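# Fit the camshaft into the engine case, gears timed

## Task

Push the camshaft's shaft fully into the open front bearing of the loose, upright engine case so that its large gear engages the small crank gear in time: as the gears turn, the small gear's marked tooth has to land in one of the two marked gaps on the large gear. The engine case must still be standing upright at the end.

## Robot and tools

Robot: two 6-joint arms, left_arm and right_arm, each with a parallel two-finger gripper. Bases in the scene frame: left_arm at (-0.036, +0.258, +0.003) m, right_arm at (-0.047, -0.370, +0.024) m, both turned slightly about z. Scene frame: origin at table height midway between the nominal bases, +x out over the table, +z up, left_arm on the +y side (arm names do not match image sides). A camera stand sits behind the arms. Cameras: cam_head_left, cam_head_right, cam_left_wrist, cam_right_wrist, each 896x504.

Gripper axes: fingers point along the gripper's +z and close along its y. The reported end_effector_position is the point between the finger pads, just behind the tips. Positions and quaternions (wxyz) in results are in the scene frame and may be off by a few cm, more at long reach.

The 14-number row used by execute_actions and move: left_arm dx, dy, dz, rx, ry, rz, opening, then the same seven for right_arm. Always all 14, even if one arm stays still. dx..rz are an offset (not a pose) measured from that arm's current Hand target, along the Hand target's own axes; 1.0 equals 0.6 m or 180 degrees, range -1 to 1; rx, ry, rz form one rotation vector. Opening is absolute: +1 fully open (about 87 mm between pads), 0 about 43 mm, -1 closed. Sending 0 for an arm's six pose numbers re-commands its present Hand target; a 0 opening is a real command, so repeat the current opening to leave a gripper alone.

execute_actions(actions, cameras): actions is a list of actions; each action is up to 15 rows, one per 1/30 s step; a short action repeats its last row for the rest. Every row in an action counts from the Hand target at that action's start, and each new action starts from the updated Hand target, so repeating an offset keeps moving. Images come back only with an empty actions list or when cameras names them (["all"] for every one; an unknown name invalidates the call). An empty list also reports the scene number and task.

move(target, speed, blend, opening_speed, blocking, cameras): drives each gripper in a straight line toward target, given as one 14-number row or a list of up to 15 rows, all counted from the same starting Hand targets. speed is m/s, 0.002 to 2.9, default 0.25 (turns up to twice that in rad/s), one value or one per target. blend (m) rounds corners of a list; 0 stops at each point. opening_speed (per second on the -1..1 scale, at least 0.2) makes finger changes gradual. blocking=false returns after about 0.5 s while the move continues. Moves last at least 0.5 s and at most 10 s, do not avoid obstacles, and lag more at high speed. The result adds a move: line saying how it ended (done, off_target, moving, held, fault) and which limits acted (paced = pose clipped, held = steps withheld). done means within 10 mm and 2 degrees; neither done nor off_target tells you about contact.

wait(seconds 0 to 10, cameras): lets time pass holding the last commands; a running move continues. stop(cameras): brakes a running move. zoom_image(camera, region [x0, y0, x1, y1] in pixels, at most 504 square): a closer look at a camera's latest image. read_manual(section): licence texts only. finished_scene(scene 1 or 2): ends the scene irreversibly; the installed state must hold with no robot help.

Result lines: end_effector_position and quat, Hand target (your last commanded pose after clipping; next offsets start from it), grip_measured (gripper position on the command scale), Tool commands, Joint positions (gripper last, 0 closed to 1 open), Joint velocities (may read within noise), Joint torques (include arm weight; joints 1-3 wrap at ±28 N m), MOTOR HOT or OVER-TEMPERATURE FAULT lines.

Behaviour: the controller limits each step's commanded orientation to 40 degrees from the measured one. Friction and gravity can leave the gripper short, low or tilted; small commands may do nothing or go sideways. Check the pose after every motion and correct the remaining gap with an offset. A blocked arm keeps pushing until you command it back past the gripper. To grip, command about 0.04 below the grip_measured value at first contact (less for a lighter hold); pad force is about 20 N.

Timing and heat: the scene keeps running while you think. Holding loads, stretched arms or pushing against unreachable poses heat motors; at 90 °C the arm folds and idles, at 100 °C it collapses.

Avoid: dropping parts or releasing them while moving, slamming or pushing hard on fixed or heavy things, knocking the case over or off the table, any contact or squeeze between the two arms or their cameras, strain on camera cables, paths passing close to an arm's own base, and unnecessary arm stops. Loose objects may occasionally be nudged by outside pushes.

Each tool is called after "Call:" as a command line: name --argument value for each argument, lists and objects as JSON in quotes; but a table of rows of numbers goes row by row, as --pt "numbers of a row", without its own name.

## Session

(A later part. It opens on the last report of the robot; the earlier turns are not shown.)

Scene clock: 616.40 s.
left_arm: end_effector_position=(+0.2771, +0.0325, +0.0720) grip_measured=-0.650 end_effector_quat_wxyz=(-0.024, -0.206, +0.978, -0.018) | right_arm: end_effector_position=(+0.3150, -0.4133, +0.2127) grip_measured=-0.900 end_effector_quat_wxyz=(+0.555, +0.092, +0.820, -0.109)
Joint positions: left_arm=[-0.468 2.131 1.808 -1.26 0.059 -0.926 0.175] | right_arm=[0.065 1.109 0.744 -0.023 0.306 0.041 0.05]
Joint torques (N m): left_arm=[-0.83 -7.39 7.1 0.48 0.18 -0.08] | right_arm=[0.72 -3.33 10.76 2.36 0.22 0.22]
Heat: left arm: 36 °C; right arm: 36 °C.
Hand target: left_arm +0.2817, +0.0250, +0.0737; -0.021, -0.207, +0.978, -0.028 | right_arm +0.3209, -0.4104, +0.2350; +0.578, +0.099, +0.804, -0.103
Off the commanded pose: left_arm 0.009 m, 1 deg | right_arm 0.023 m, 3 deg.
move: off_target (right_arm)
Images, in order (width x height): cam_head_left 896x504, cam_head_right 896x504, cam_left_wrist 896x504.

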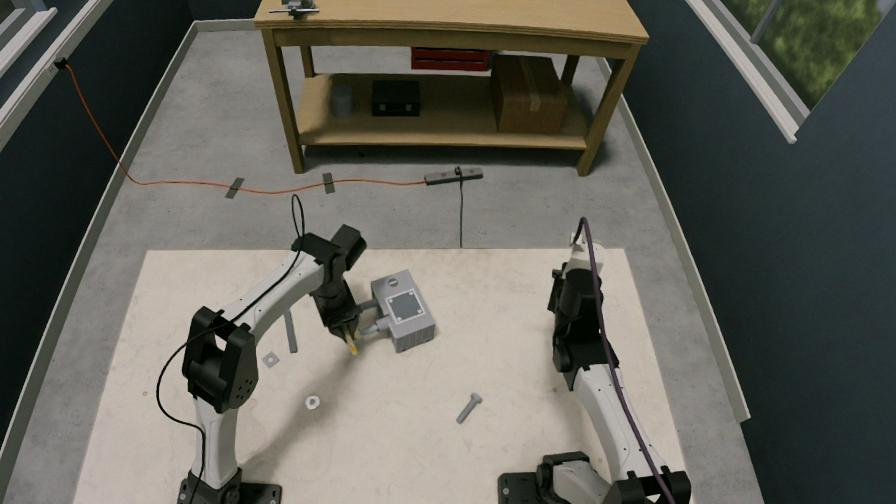

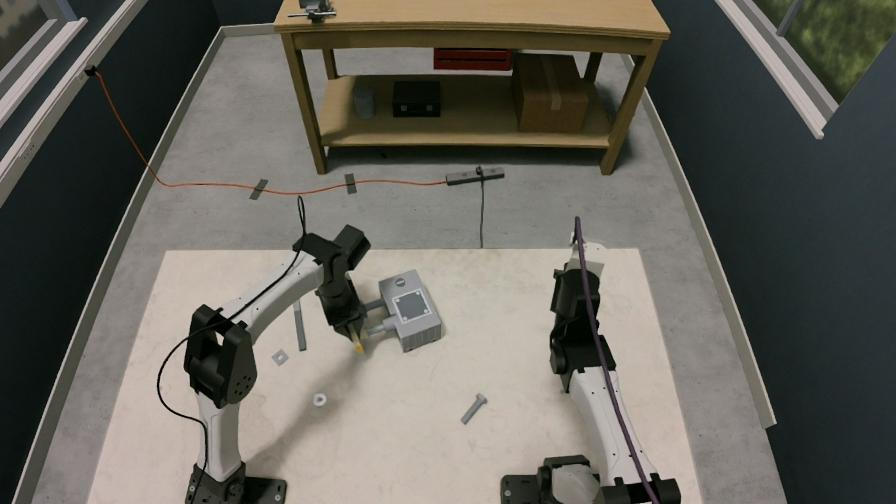

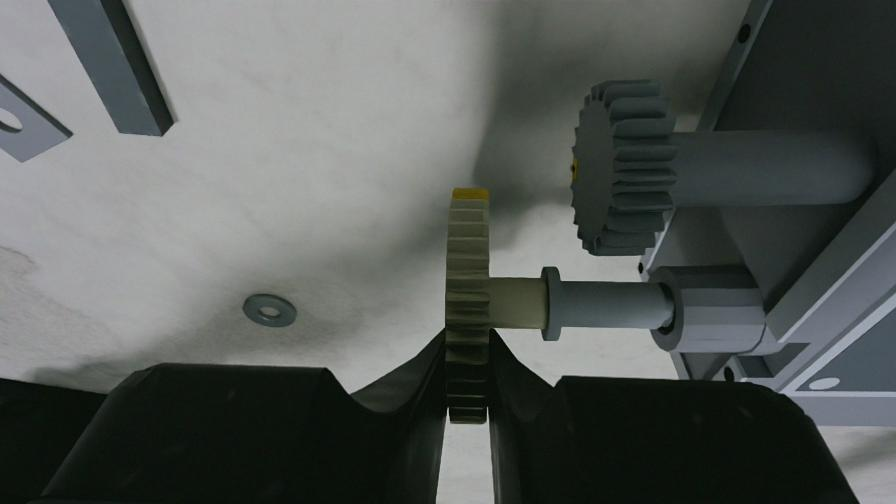

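Call:
move --target '[0.003,-0.013,-0.002,0,0,0,-0.95,0,0,0,0,0,0,-0.9]' --speed 0.05 --cameras '["cam_head_left","cam_head_right","cam_left_wrist"]'

Call:
zoom_image --camera "cam_left_wrist" --region '[560, 240, 760, 380]'

Call:
zoom_image --camera "cam_head_left" --region '[330, 290, 420, 380]'

Call:
zoom_image --camera "cam_head_right" --region '[330, 290, 420, 380]'

Scene clock: 630.73 s.
left_arm: end_effector_position=(+0.2780, +0.0265, +0.0735) grip_measured=-0.650 end_effector_quat_wxyz=(-0.027, -0.208, +0.978, -0.016) | right_arm: end_effector_position=(+0.3150, -0.4133, +0.2127) grip_measured=-0.900 end_effector_quat_wxyz=(+0.555, +0.092, +0.820, -0.109)
Joint positions: left_arm=[-0.479 2.154 1.849 -1.285 0.059 -0.941 0.175] | right_arm=[0.065 1.109 0.744 -0.023 0.306 0.041 0.05]
Joint torques (N m): left_arm=[-1.05 -7.57 7.13 0.53 0.18 -0.05] | right_arm=[0.61 -3.43 10.74 2.35 0.24 0.22]
Heat: left arm: 34 °C; right arm: 37 °C.
Hand target: left_arm +0.2833, +0.0174, +0.0753; -0.021, -0.207, +0.978, -0.028 | right_arm +0.3209, -0.4104, +0.2350; +0.578, +0.099, +0.804, -0.103
Off the commanded pose: left_arm 0.011 m, 2 deg | right_arm 0.023 m, 3 deg.
move: off_target (left_arm, right_arm)
Images, in order (width x height): cam_head_left 896x504, cam_head_right 896x504, cam_left_wrist 896x504.

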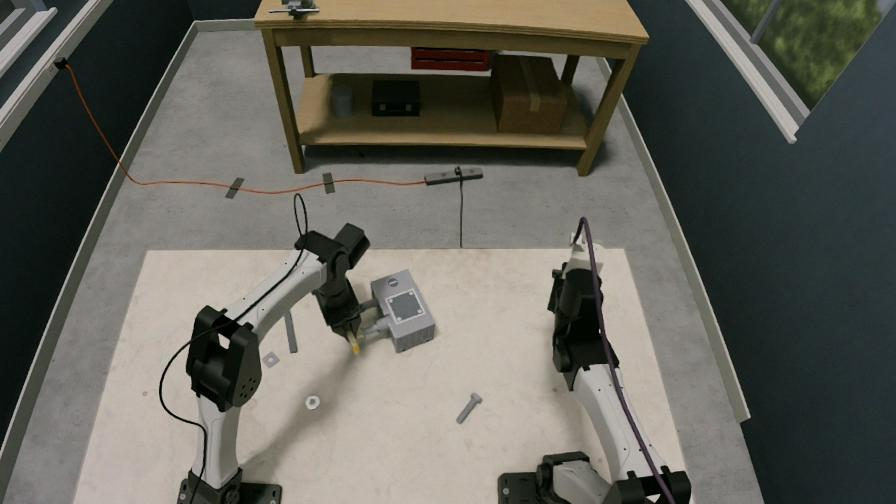

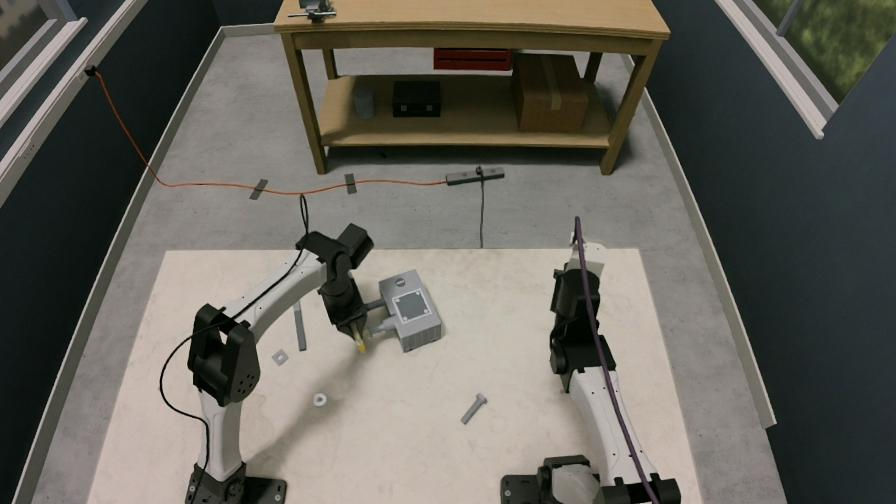

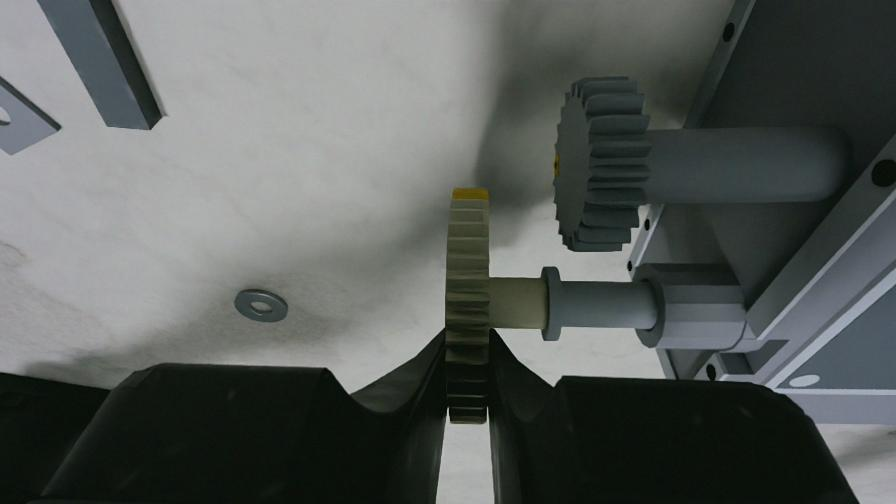

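Scaled by 2.520 from the camera's 896x504 image, which has a finer 1280x720 frame.

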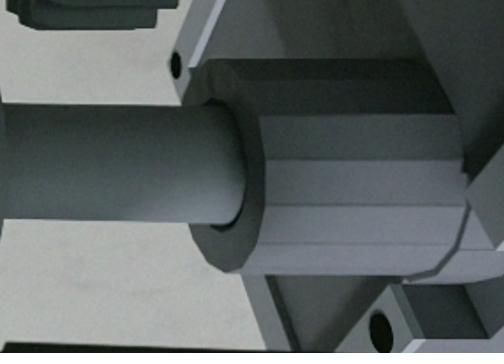

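Scaled by 5.600 from the camera's 896x504 image, which has a finer 1280x720 frame.

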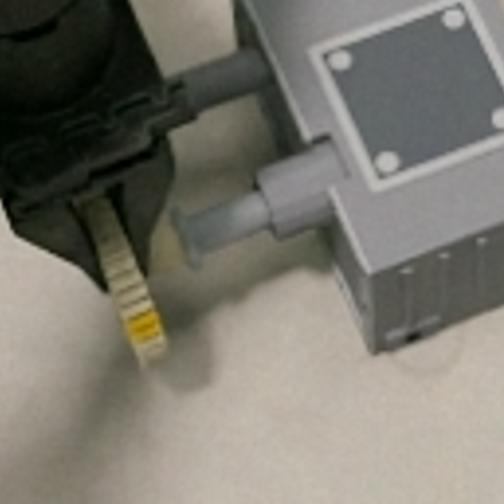

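Scaled by 5.600 from the camera's 896x504 image, which has a finer 1280x720 frame.

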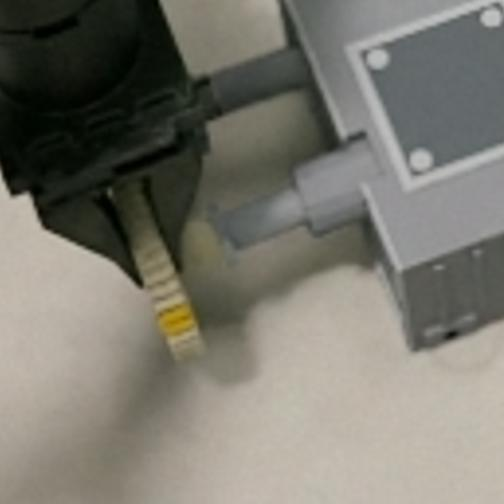

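Call:
move --target '[0.000,-0.012,0,0,0,0,-0.95,0,0,0,0,0,0,-0.9]' --speed 0.05 --cameras '["cam_head_left","cam_head_right","cam_left_wrist"]'

Call:
zoom_image --camera "cam_left_wrist" --region '[440, 60, 760, 360]'

Call:
zoom_image --camera "cam_head_left" --region '[330, 290, 420, 380]'

Scene clock: 640.13 s.
left_arm: end_effector_position=(+0.2785, +0.0236, +0.0744) grip_measured=-0.650 end_effector_quat_wxyz=(-0.032, -0.206, +0.978, -0.011) | right_arm: end_effector_position=(+0.3150, -0.4133, +0.2127) grip_measured=-0.900 end_effector_quat_wxyz=(+0.555, +0.092, +0.820, -0.109)
Joint positions: left_arm=[-0.485 2.177 1.888 -1.314 0.059 -0.943 0.175] | right_arm=[0.065 1.109 0.744 -0.023 0.306 0.041 0.05]
Joint torques (N m): left_arm=[-1.33 -7.54 7.39 0.65 0.18 -0.13] | right_arm=[0.61 -3.41 10.77 2.36 0.23 0.21]
Heat: left arm: 34 °C; right arm: 37 °C.
Hand target: left_arm +0.2863, +0.0108, +0.0756; -0.021, -0.207, +0.978, -0.028 | right_arm +0.3209, -0.4104, +0.2350; +0.578, +0.099, +0.804, -0.103
Off the commanded pose: left_arm 0.015 m, 2 deg | right_arm 0.023 m, 3 deg.
move: off_target (left_arm, right_arm)
Images, in order (width x height): cam_head_left 896x504, cam_head_right 896x504, cam_left_wrist 896x504.

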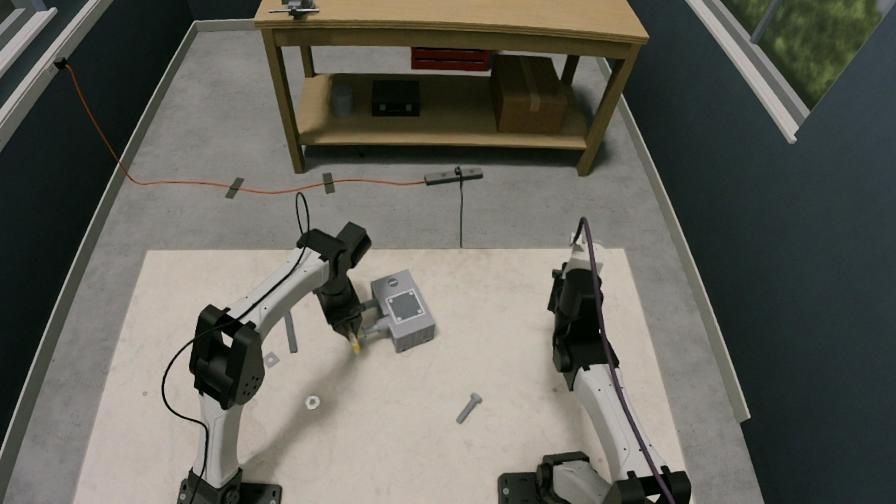

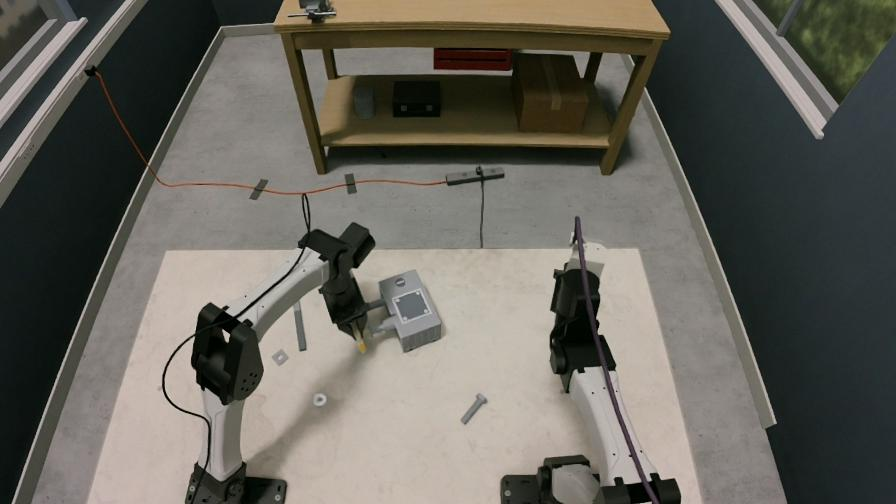

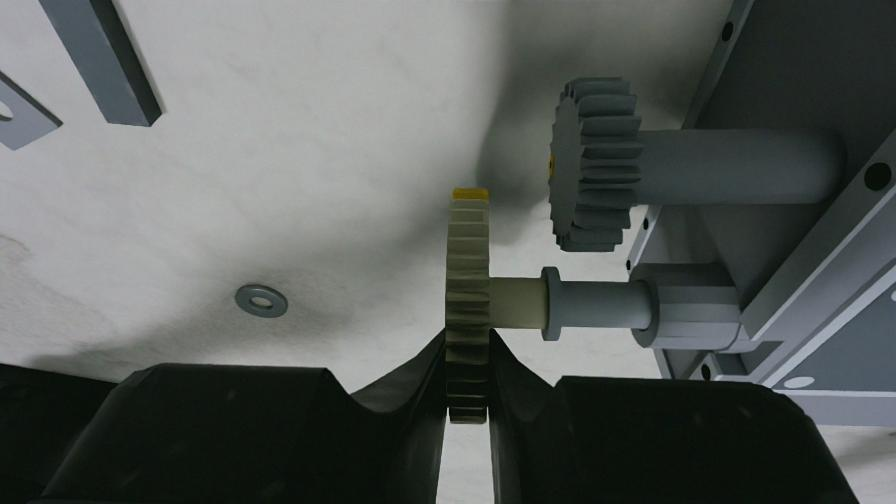

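Scaled by 1.575 from the camera's 896x504 image, which has a finer 1280x720 frame.

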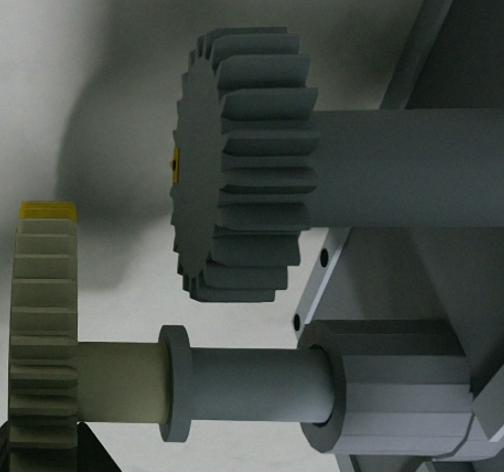

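Scaled by 5.600 from the camera's 896x504 image, which has a finer 1280x720 frame.

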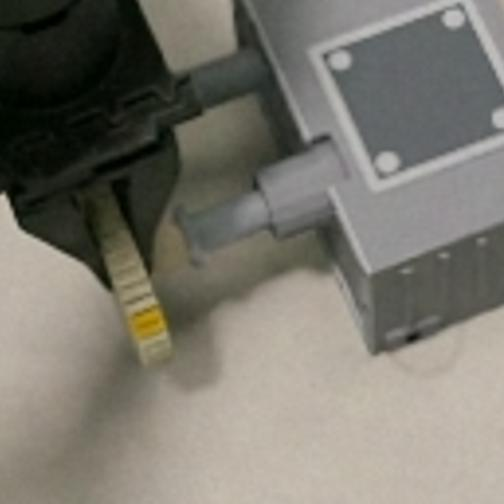

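Call:
move --target '[0.000,-0.013,0,-0.006,0,0,-0.95,0,0,0,0,0,0,-0.9]' --speed 0.05 --cameras '["cam_head_left","cam_head_right","cam_left_wrist"]'

Call:
zoom_image --camera "cam_left_wrist" --region '[440, 60, 760, 360]'

Call:
zoom_image --camera "cam_head_left" --region '[330, 290, 420, 380]'

Scene clock: 652.37 s.
left_arm: end_effector_position=(+0.2820, +0.0162, +0.0755) grip_measured=-0.650 end_effector_quat_wxyz=(-0.032, -0.203, +0.979, -0.002) | right_arm: end_effector_position=(+0.3150, -0.4133, +0.2127) grip_measured=-0.900 end_effector_quat_wxyz=(+0.555, +0.092, +0.820, -0.109)
Joint positions: left_arm=[-0.501 2.224 1.968 -1.36 0.047 -0.952 0.175] | right_arm=[0.065 1.109 0.744 -0.023 0.306 0.041 0.05]
Joint torques (N m): left_arm=[-1.24 -7.69 7.27 0.6 0.19 -0.19] | right_arm=[0.58 -3.33 10.76 2.37 0.22 0.21]
Heat: left arm: 34 °C; right arm: 37 °C.
Hand target: left_arm +0.2893, +0.0037, +0.0759; -0.023, -0.207, +0.978, -0.019 | right_arm +0.3209, -0.4104, +0.2350; +0.578, +0.099, +0.804, -0.103
Off the commanded pose: left_arm 0.015 m, 2 deg | right_arm 0.023 m, 3 deg.
move: off_target (left_arm, right_arm)
Images, in order (width x height): cam_head_left 896x504, cam_head_right 896x504, cam_left_wrist 896x504.

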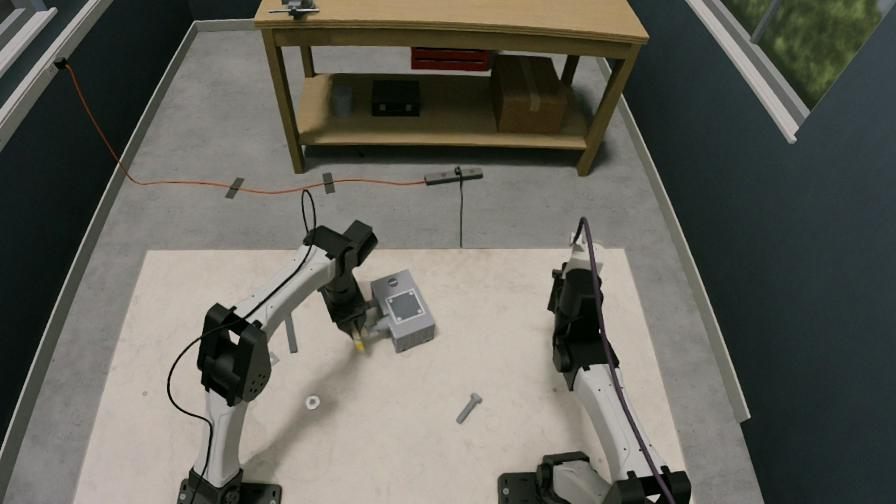

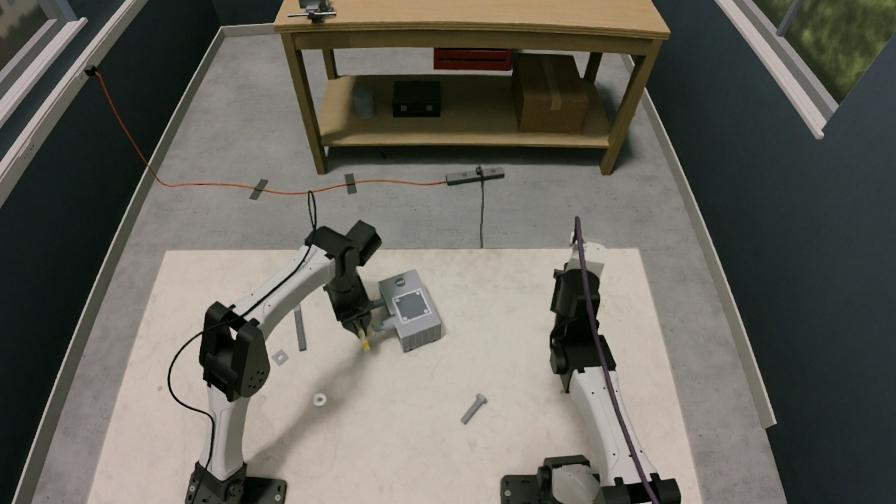

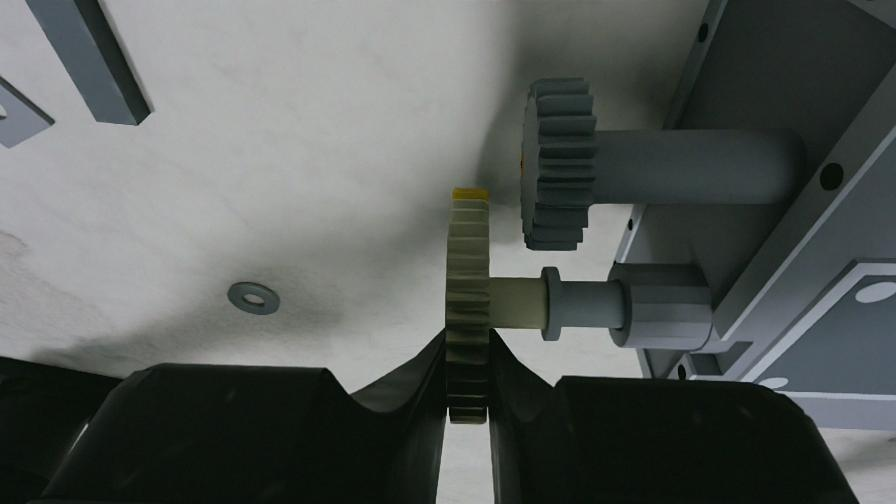

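Scaled by 1.575 from the camera's 896x504 image, which has a finer 1280x720 frame.

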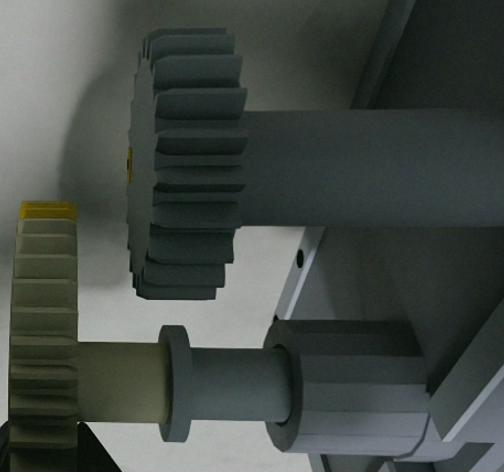

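Scaled by 5.600 from the camera's 896x504 image, which has a finer 1280x720 frame.

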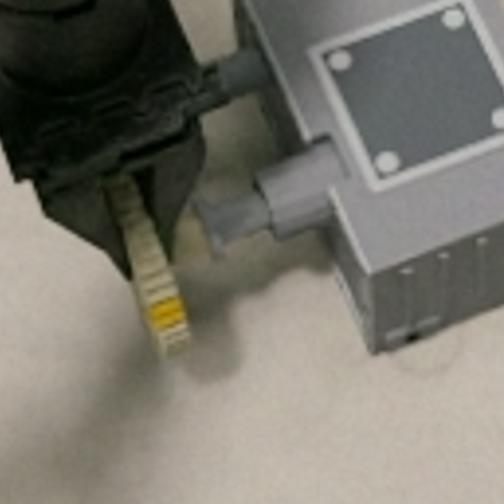

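Call:
move --target '[0.000,-0.011,0,0,0,0,-0.95,0,0,0,0,0,0,-0.9]' --speed 0.05 --cameras '["cam_head_left","cam_left_wrist"]'

Call:
zoom_image --camera "cam_left_wrist" --region '[430, 60, 670, 290]'

Call:
zoom_image --camera "cam_head_left" --region '[330, 290, 420, 380]'

Scene clock: 661.77 s.
left_arm: end_effector_position=(+0.2848, +0.0099, +0.0757) grip_measured=-0.650 end_effector_quat_wxyz=(-0.032, -0.202, +0.979, -0.002) | right_arm: end_effector_position=(+0.3150, -0.4133, +0.2127) grip_measured=-0.900 end_effector_quat_wxyz=(+0.555, +0.092, +0.820, -0.109)
Joint positions: left_arm=[-0.511 2.251 2.013 -1.377 0.046 -0.96 0.175] | right_arm=[0.065 1.109 0.744 -0.023 0.306 0.041 0.05]
Joint torques (N m): left_arm=[-1.13 -7.86 7.25 0.6 0.2 -0.2] | right_arm=[0.7 -3.38 10.78 2.36 0.23 0.17]
Heat: left arm: 34 °C; right arm: 37 °C.
Hand target: left_arm +0.2920, -0.0024, +0.0761; -0.023, -0.207, +0.978, -0.019 | right_arm +0.3209, -0.4104, +0.2350; +0.578, +0.099, +0.804, -0.103
Off the commanded pose: left_arm 0.014 m, 2 deg | right_arm 0.023 m, 3 deg.
move: off_target (left_arm, right_arm)
Images, in order (width x height): cam_head_left 896x504, cam_left_wrist 896x504.

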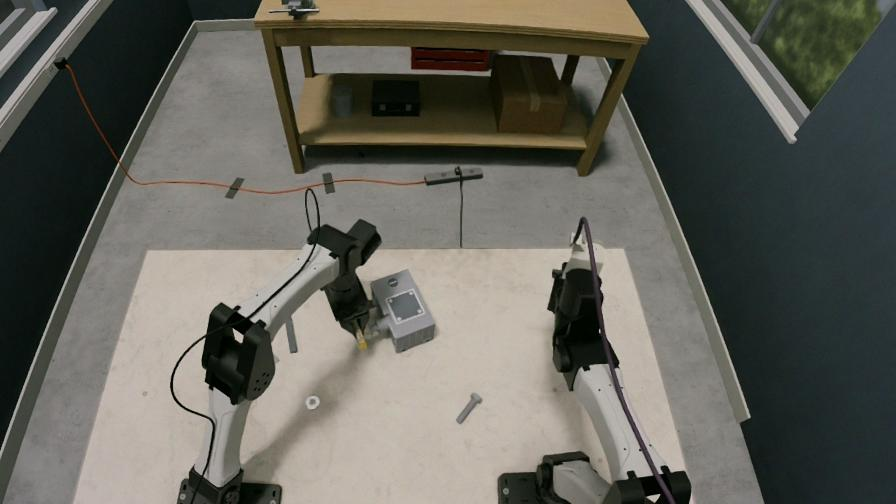

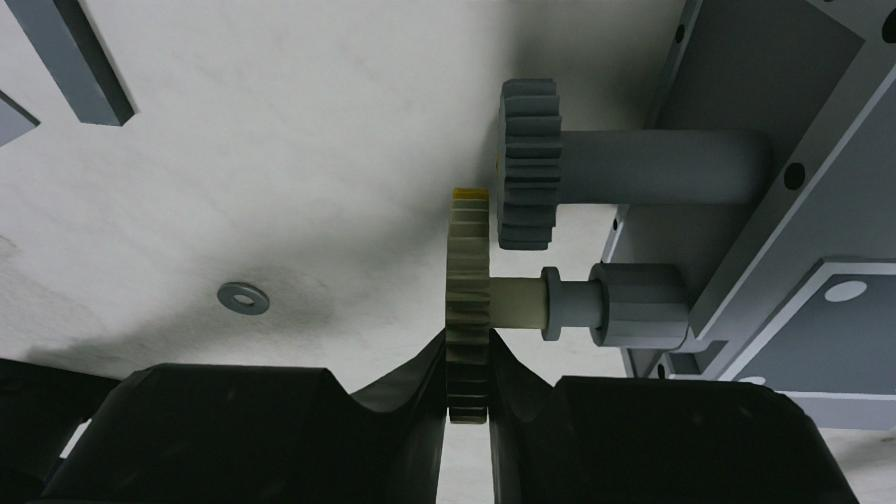

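Scaled by 2.100 from the camera's 896x504 image, which has a finer 1280x720 frame.

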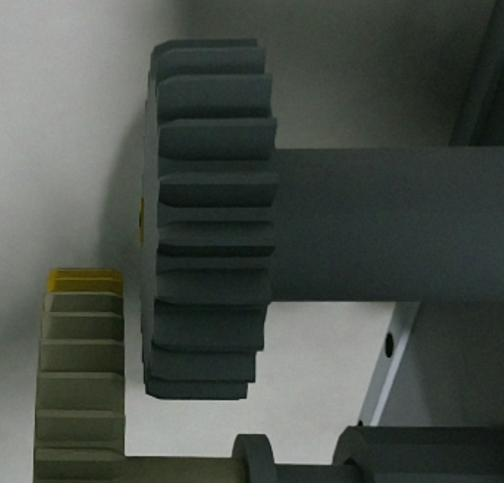

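Scaled by 5.600 from the camera's 896x504 image, which has a finer 1280x720 frame.

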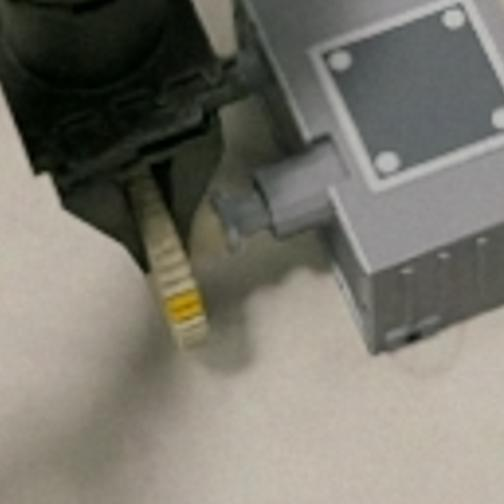

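Call:
move --target '[0.000,-0.012,0,0,-0.004,0,-0.95,0,0,0,0,0,0,-0.9]' --speed 0.04 --cameras '["cam_head_left","cam_left_wrist"]'

Call:
zoom_image --camera "cam_left_wrist" --region '[430, 60, 670, 290]'

Call:
zoom_image --camera "cam_head_left" --region '[330, 290, 420, 380]'

Scene clock: 693.73 s.
left_arm: end_effector_position=(+0.2857, +0.0074, +0.0761) grip_measured=-0.650 end_effector_quat_wxyz=(-0.032, -0.203, +0.979, +0.004) | right_arm: end_effector_position=(+0.3150, -0.4133, +0.2127) grip_measured=-0.900 end_effector_quat_wxyz=(+0.555, +0.092, +0.820, -0.109)
Joint positions: left_arm=[-0.518 2.271 2.049 -1.401 0.038 -0.969 0.175] | right_arm=[0.065 1.109 0.744 -0.023 0.306 0.041 0.05]
Joint torques (N m): left_arm=[-1.63 -7.97 7.49 0.71 0.17 -0.24] | right_arm=[0.65 -3.41 10.74 2.36 0.24 0.22]
Heat: left arm: 36 °C; right arm: 37 °C.
Hand target: left_arm +0.2949, -0.0091, +0.0764; -0.017, -0.207, +0.978, -0.018 | right_arm +0.3209, -0.4104, +0.2350; +0.578, +0.099, +0.804, -0.103
Off the commanded pose: left_arm 0.019 m, 3 deg | right_arm 0.023 m, 3 deg.
move: off_target (left_arm, right_arm)
Images, in order (width x height): cam_head_left 896x504, cam_left_wrist 896x504.

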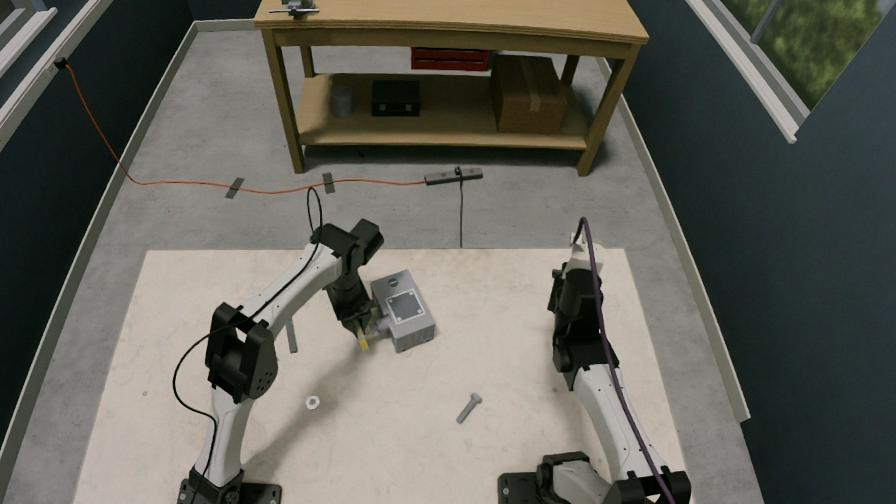

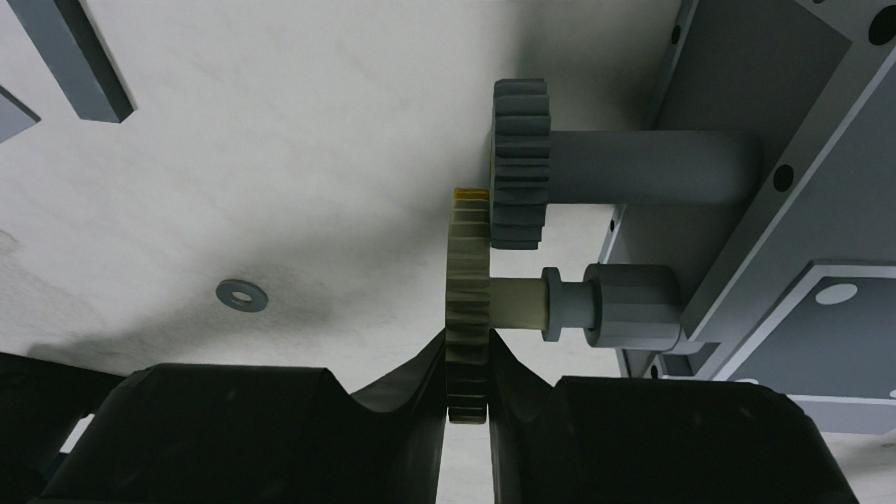

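Scaled by 2.100 from the camera's 896x504 image, which has a finer 1280x720 frame.

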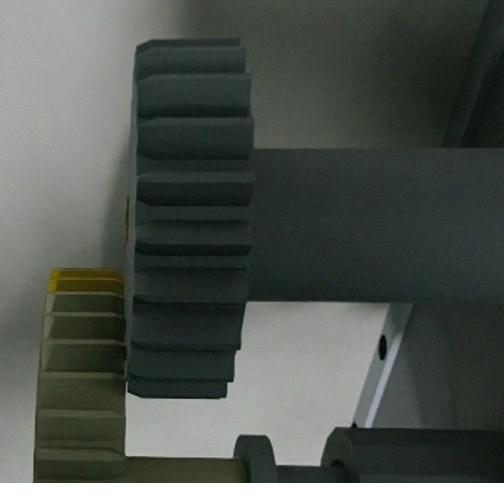

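Scaled by 5.600 from the camera's 896x504 image, which has a finer 1280x720 frame.

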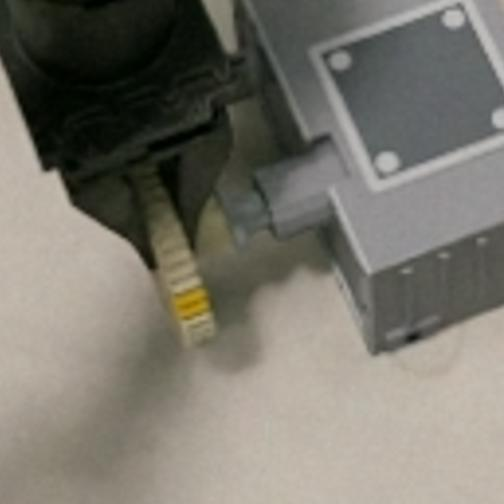

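Call:
move --target '[-0.001,0.004,0,0,0.024,0,-0.95,0,0,0,0,0,0,-0.9]' --speed 0.04 --cameras '["cam_head_left","cam_left_wrist"]'

Call:
zoom_image --camera "cam_left_wrist" --region '[430, 60, 670, 290]'

Scene clock: 706.23 s.
left_arm: end_effector_position=(+0.2874, +0.0045, +0.0762) grip_measured=-0.650 end_effector_quat_wxyz=(-0.053, -0.202, +0.978, +0.000) | right_arm: end_effector_position=(+0.3150, -0.4133, +0.2127) grip_measured=-0.900 end_effector_quat_wxyz=(+0.555, +0.092, +0.820, -0.109)
Joint positions: left_arm=[-0.508 2.317 2.117 -1.447 0.073 -0.957 0.175] | right_arm=[0.065 1.109 0.744 -0.023 0.306 0.041 0.05]
Joint torques (N m): left_arm=[-0.24 -7.97 7.06 0.53 0.46 -0.06] | right_arm=[0.61 -3.43 10.66 2.36 0.22 0.21]
Heat: left arm: 35 °C; right arm: 37 °C.
Hand target: left_arm +0.2945, -0.0066, +0.0763; -0.054, -0.206, +0.977, -0.026 | right_arm +0.3209, -0.4104, +0.2350; +0.578, +0.099, +0.804, -0.103
Off the commanded pose: left_arm 0.013 m, 3 deg | right_arm 0.023 m, 3 deg.
move: off_target (left_arm, right_arm)
Images, in order (width x height): cam_head_left 896x504, cam_left_wrist 896x504.

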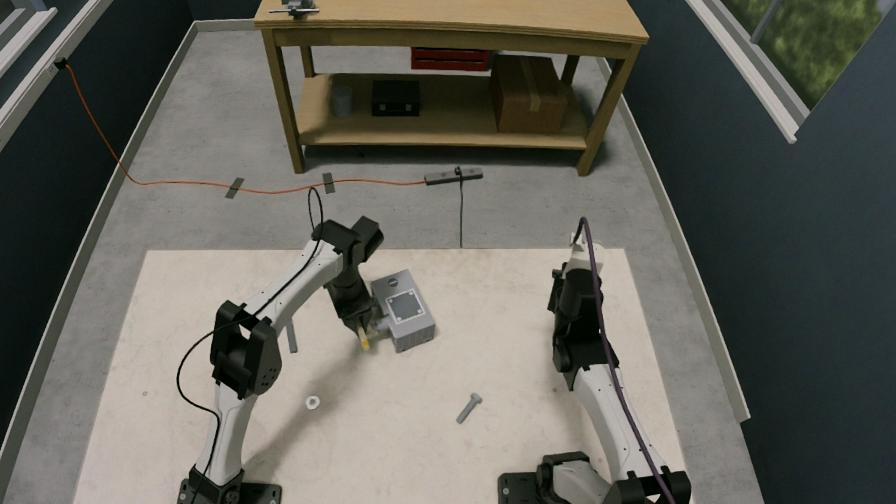

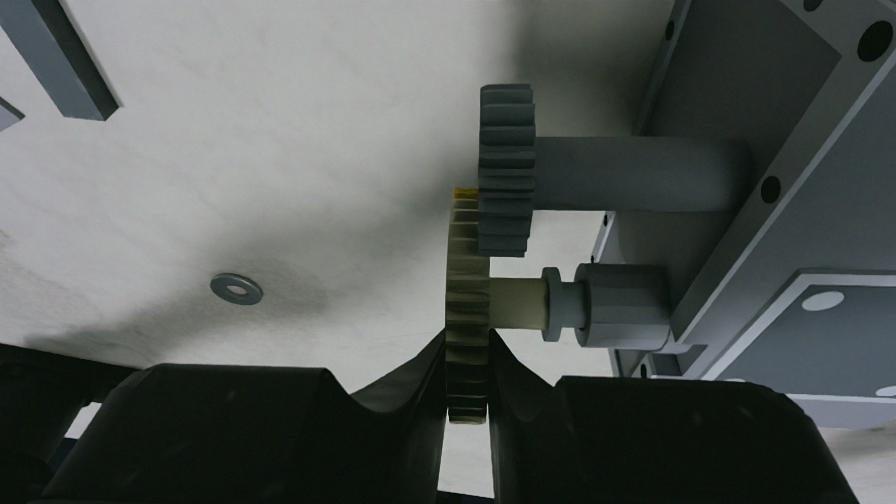

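Scaled by 2.100 from the camera's 896x504 image, which has a finer 1280x720 frame.

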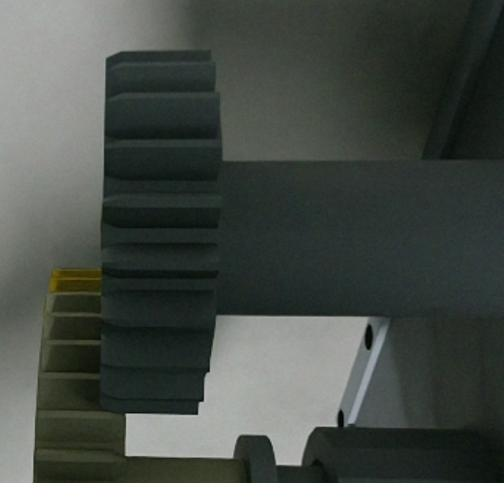

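Call:
move --target '[0,-0.010,0,0,0,0,-0.95,0,0,0,0,0,0,-0.9]' --speed 0.04 --cameras '["cam_head_left","cam_left_wrist"]'

Call:
zoom_image --camera "cam_left_wrist" --region '[430, 100, 670, 400]'

Call:
zoom_image --camera "cam_head_left" --region '[330, 260, 450, 380]'

Scene clock: 711.73 s.
left_arm: end_effector_position=(+0.2900, +0.0007, +0.0763) grip_measured=-0.650 end_effector_quat_wxyz=(-0.058, -0.202, +0.978, -0.003) | right_arm: end_effector_position=(+0.3150, -0.4133, +0.2127) grip_measured=-0.900 end_effector_quat_wxyz=(+0.555, +0.092, +0.820, -0.109)
Joint positions: left_arm=[-0.508 2.346 2.164 -1.47 0.084 -0.957 0.175] | right_arm=[0.065 1.109 0.744 -0.023 0.306 0.041 0.05]
Joint torques (N m): left_arm=[-0.81 -8.23 7.16 0.55 0.36 -0.13] | right_arm=[0.54 -3.37 10.66 2.35 0.25 0.2]
Heat: left arm: 35 °C; right arm: 37 °C.
Hand target: left_arm +0.2969, -0.0121, +0.0764; -0.054, -0.206, +0.977, -0.025 | right_arm +0.3209, -0.4104, +0.2350; +0.578, +0.099, +0.804, -0.103
Off the commanded pose: left_arm 0.015 m, 3 deg | right_arm 0.023 m, 3 deg.
move: off_target (left_arm, right_arm)
Images, in order (width x height): cam_head_left 896x504, cam_left_wrist 896x504.

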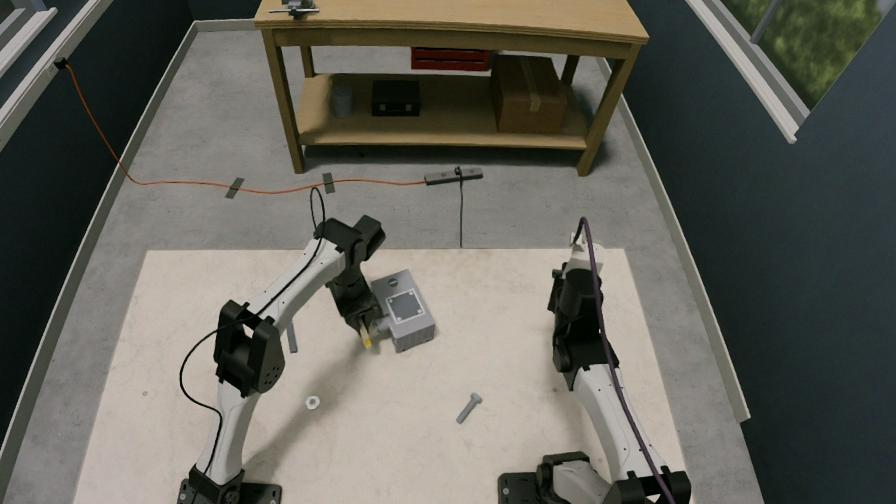

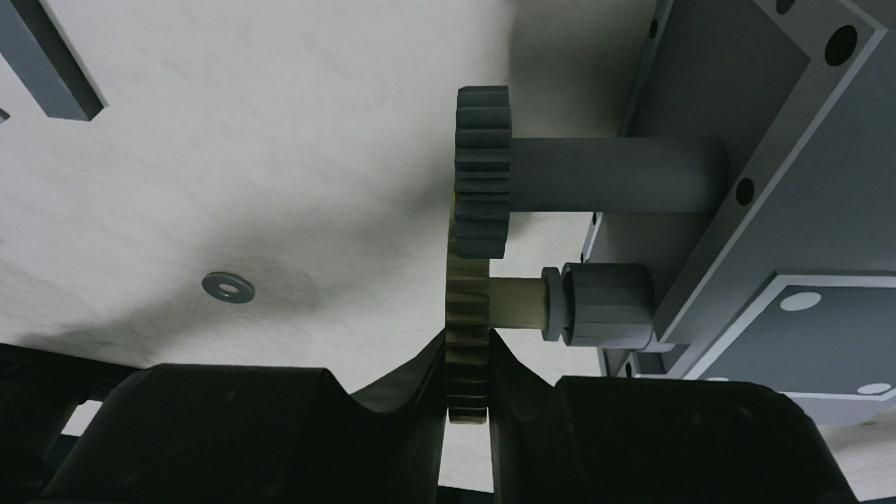

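Scaled by 1.680 from the camera's 896x504 image, which has a finer 1280x720 frame.

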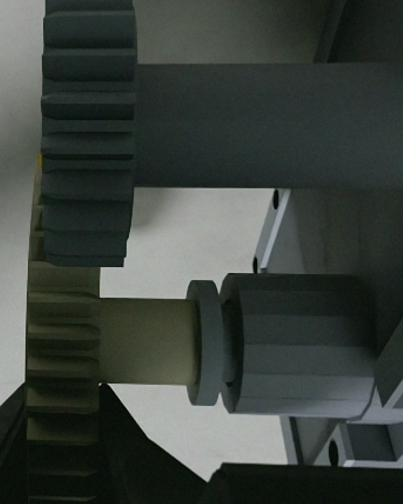

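Scaled by 4.200 from the camera's 896x504 image, which has a finer 1280x720 frame.

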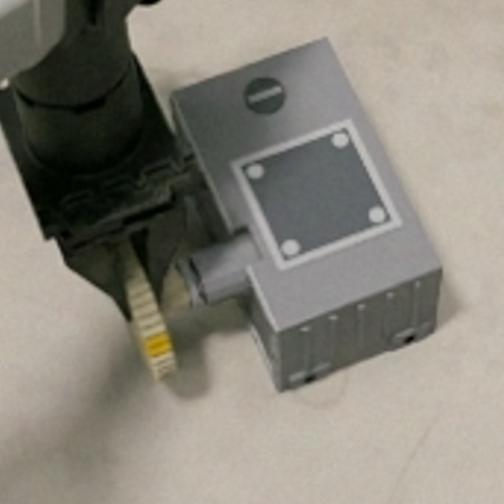

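Call:
move --target '[0,-0.008,0,0,0,0,-0.95,0,0,0,0,0,0,-0.9]' --speed 0.04 --cameras '["cam_head_left","cam_left_wrist"]'

Call:
zoom_image --camera "cam_left_wrist" --region '[430, 100, 670, 400]'

Call:
zoom_image --camera "cam_head_left" --region '[330, 260, 450, 380]'

Scene clock: 718.07 s.
left_arm: end_effector_position=(+0.2916, -0.0023, +0.0765) grip_measured=-0.650 end_effector_quat_wxyz=(-0.061, -0.203, +0.977, -0.002) | right_arm: end_effector_position=(+0.3150, -0.4133, +0.2127) grip_measured=-0.900 end_effector_quat_wxyz=(+0.555, +0.092, +0.820, -0.109)
Joint positions: left_arm=[-0.511 2.369 2.204 -1.491 0.086 -0.96 0.175] | right_arm=[0.065 1.109 0.744 -0.023 0.306 0.041 0.05]
Joint torques (N m): left_arm=[-1.06 -8.38 7.19 0.58 0.34 -0.15] | right_arm=[0.55 -3.45 10.73 2.36 0.26 0.21]
Heat: left arm: 35 °C; right arm: 38 °C.
Hand target: left_arm +0.2988, -0.0164, +0.0765; -0.054, -0.206, +0.977, -0.025 | right_arm +0.3209, -0.4104, +0.2350; +0.578, +0.099, +0.804, -0.103
Off the commanded pose: left_arm 0.016 m, 3 deg | right_arm 0.023 m, 3 deg.
move: off_target (left_arm, right_arm)
Images, in order (width x height): cam_head_left 896x504, cam_left_wrist 896x504.

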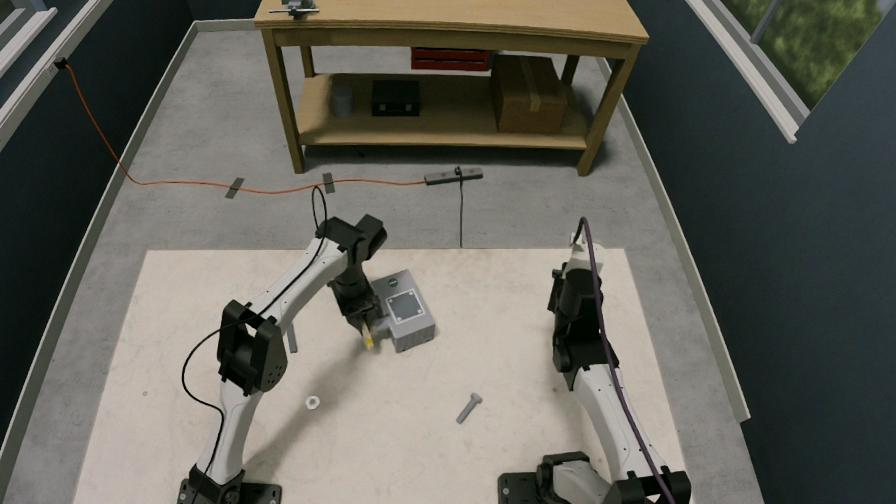

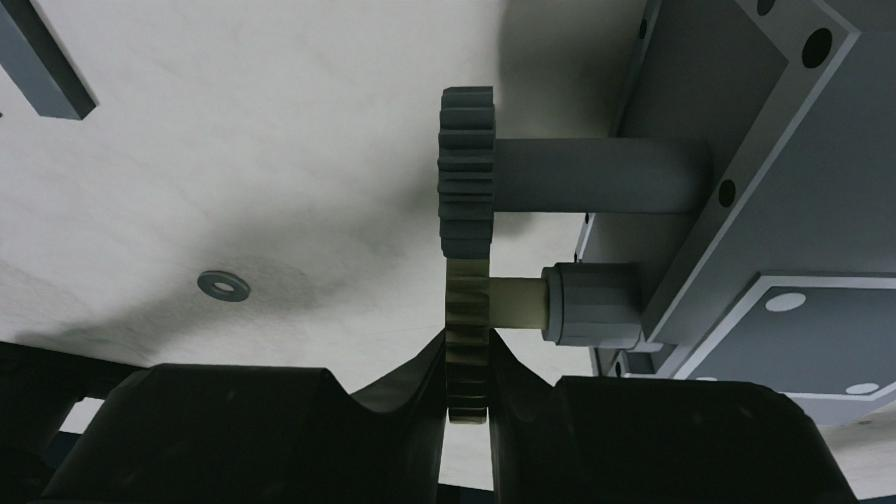

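Scaled by 1.680 from the camera's 896x504 image, which has a finer 1280x720 frame.

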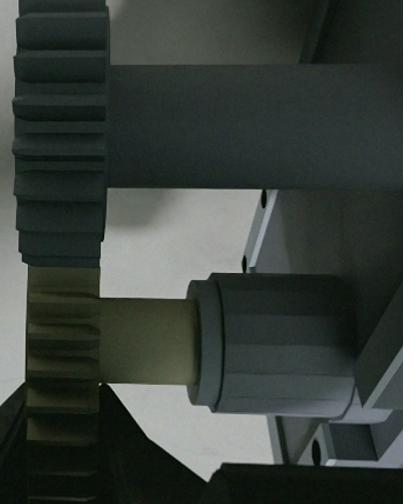

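Scaled by 4.200 from the camera's 896x504 image, which has a finer 1280x720 frame.

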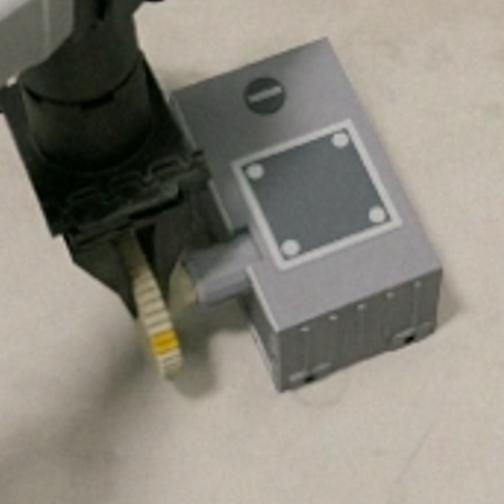

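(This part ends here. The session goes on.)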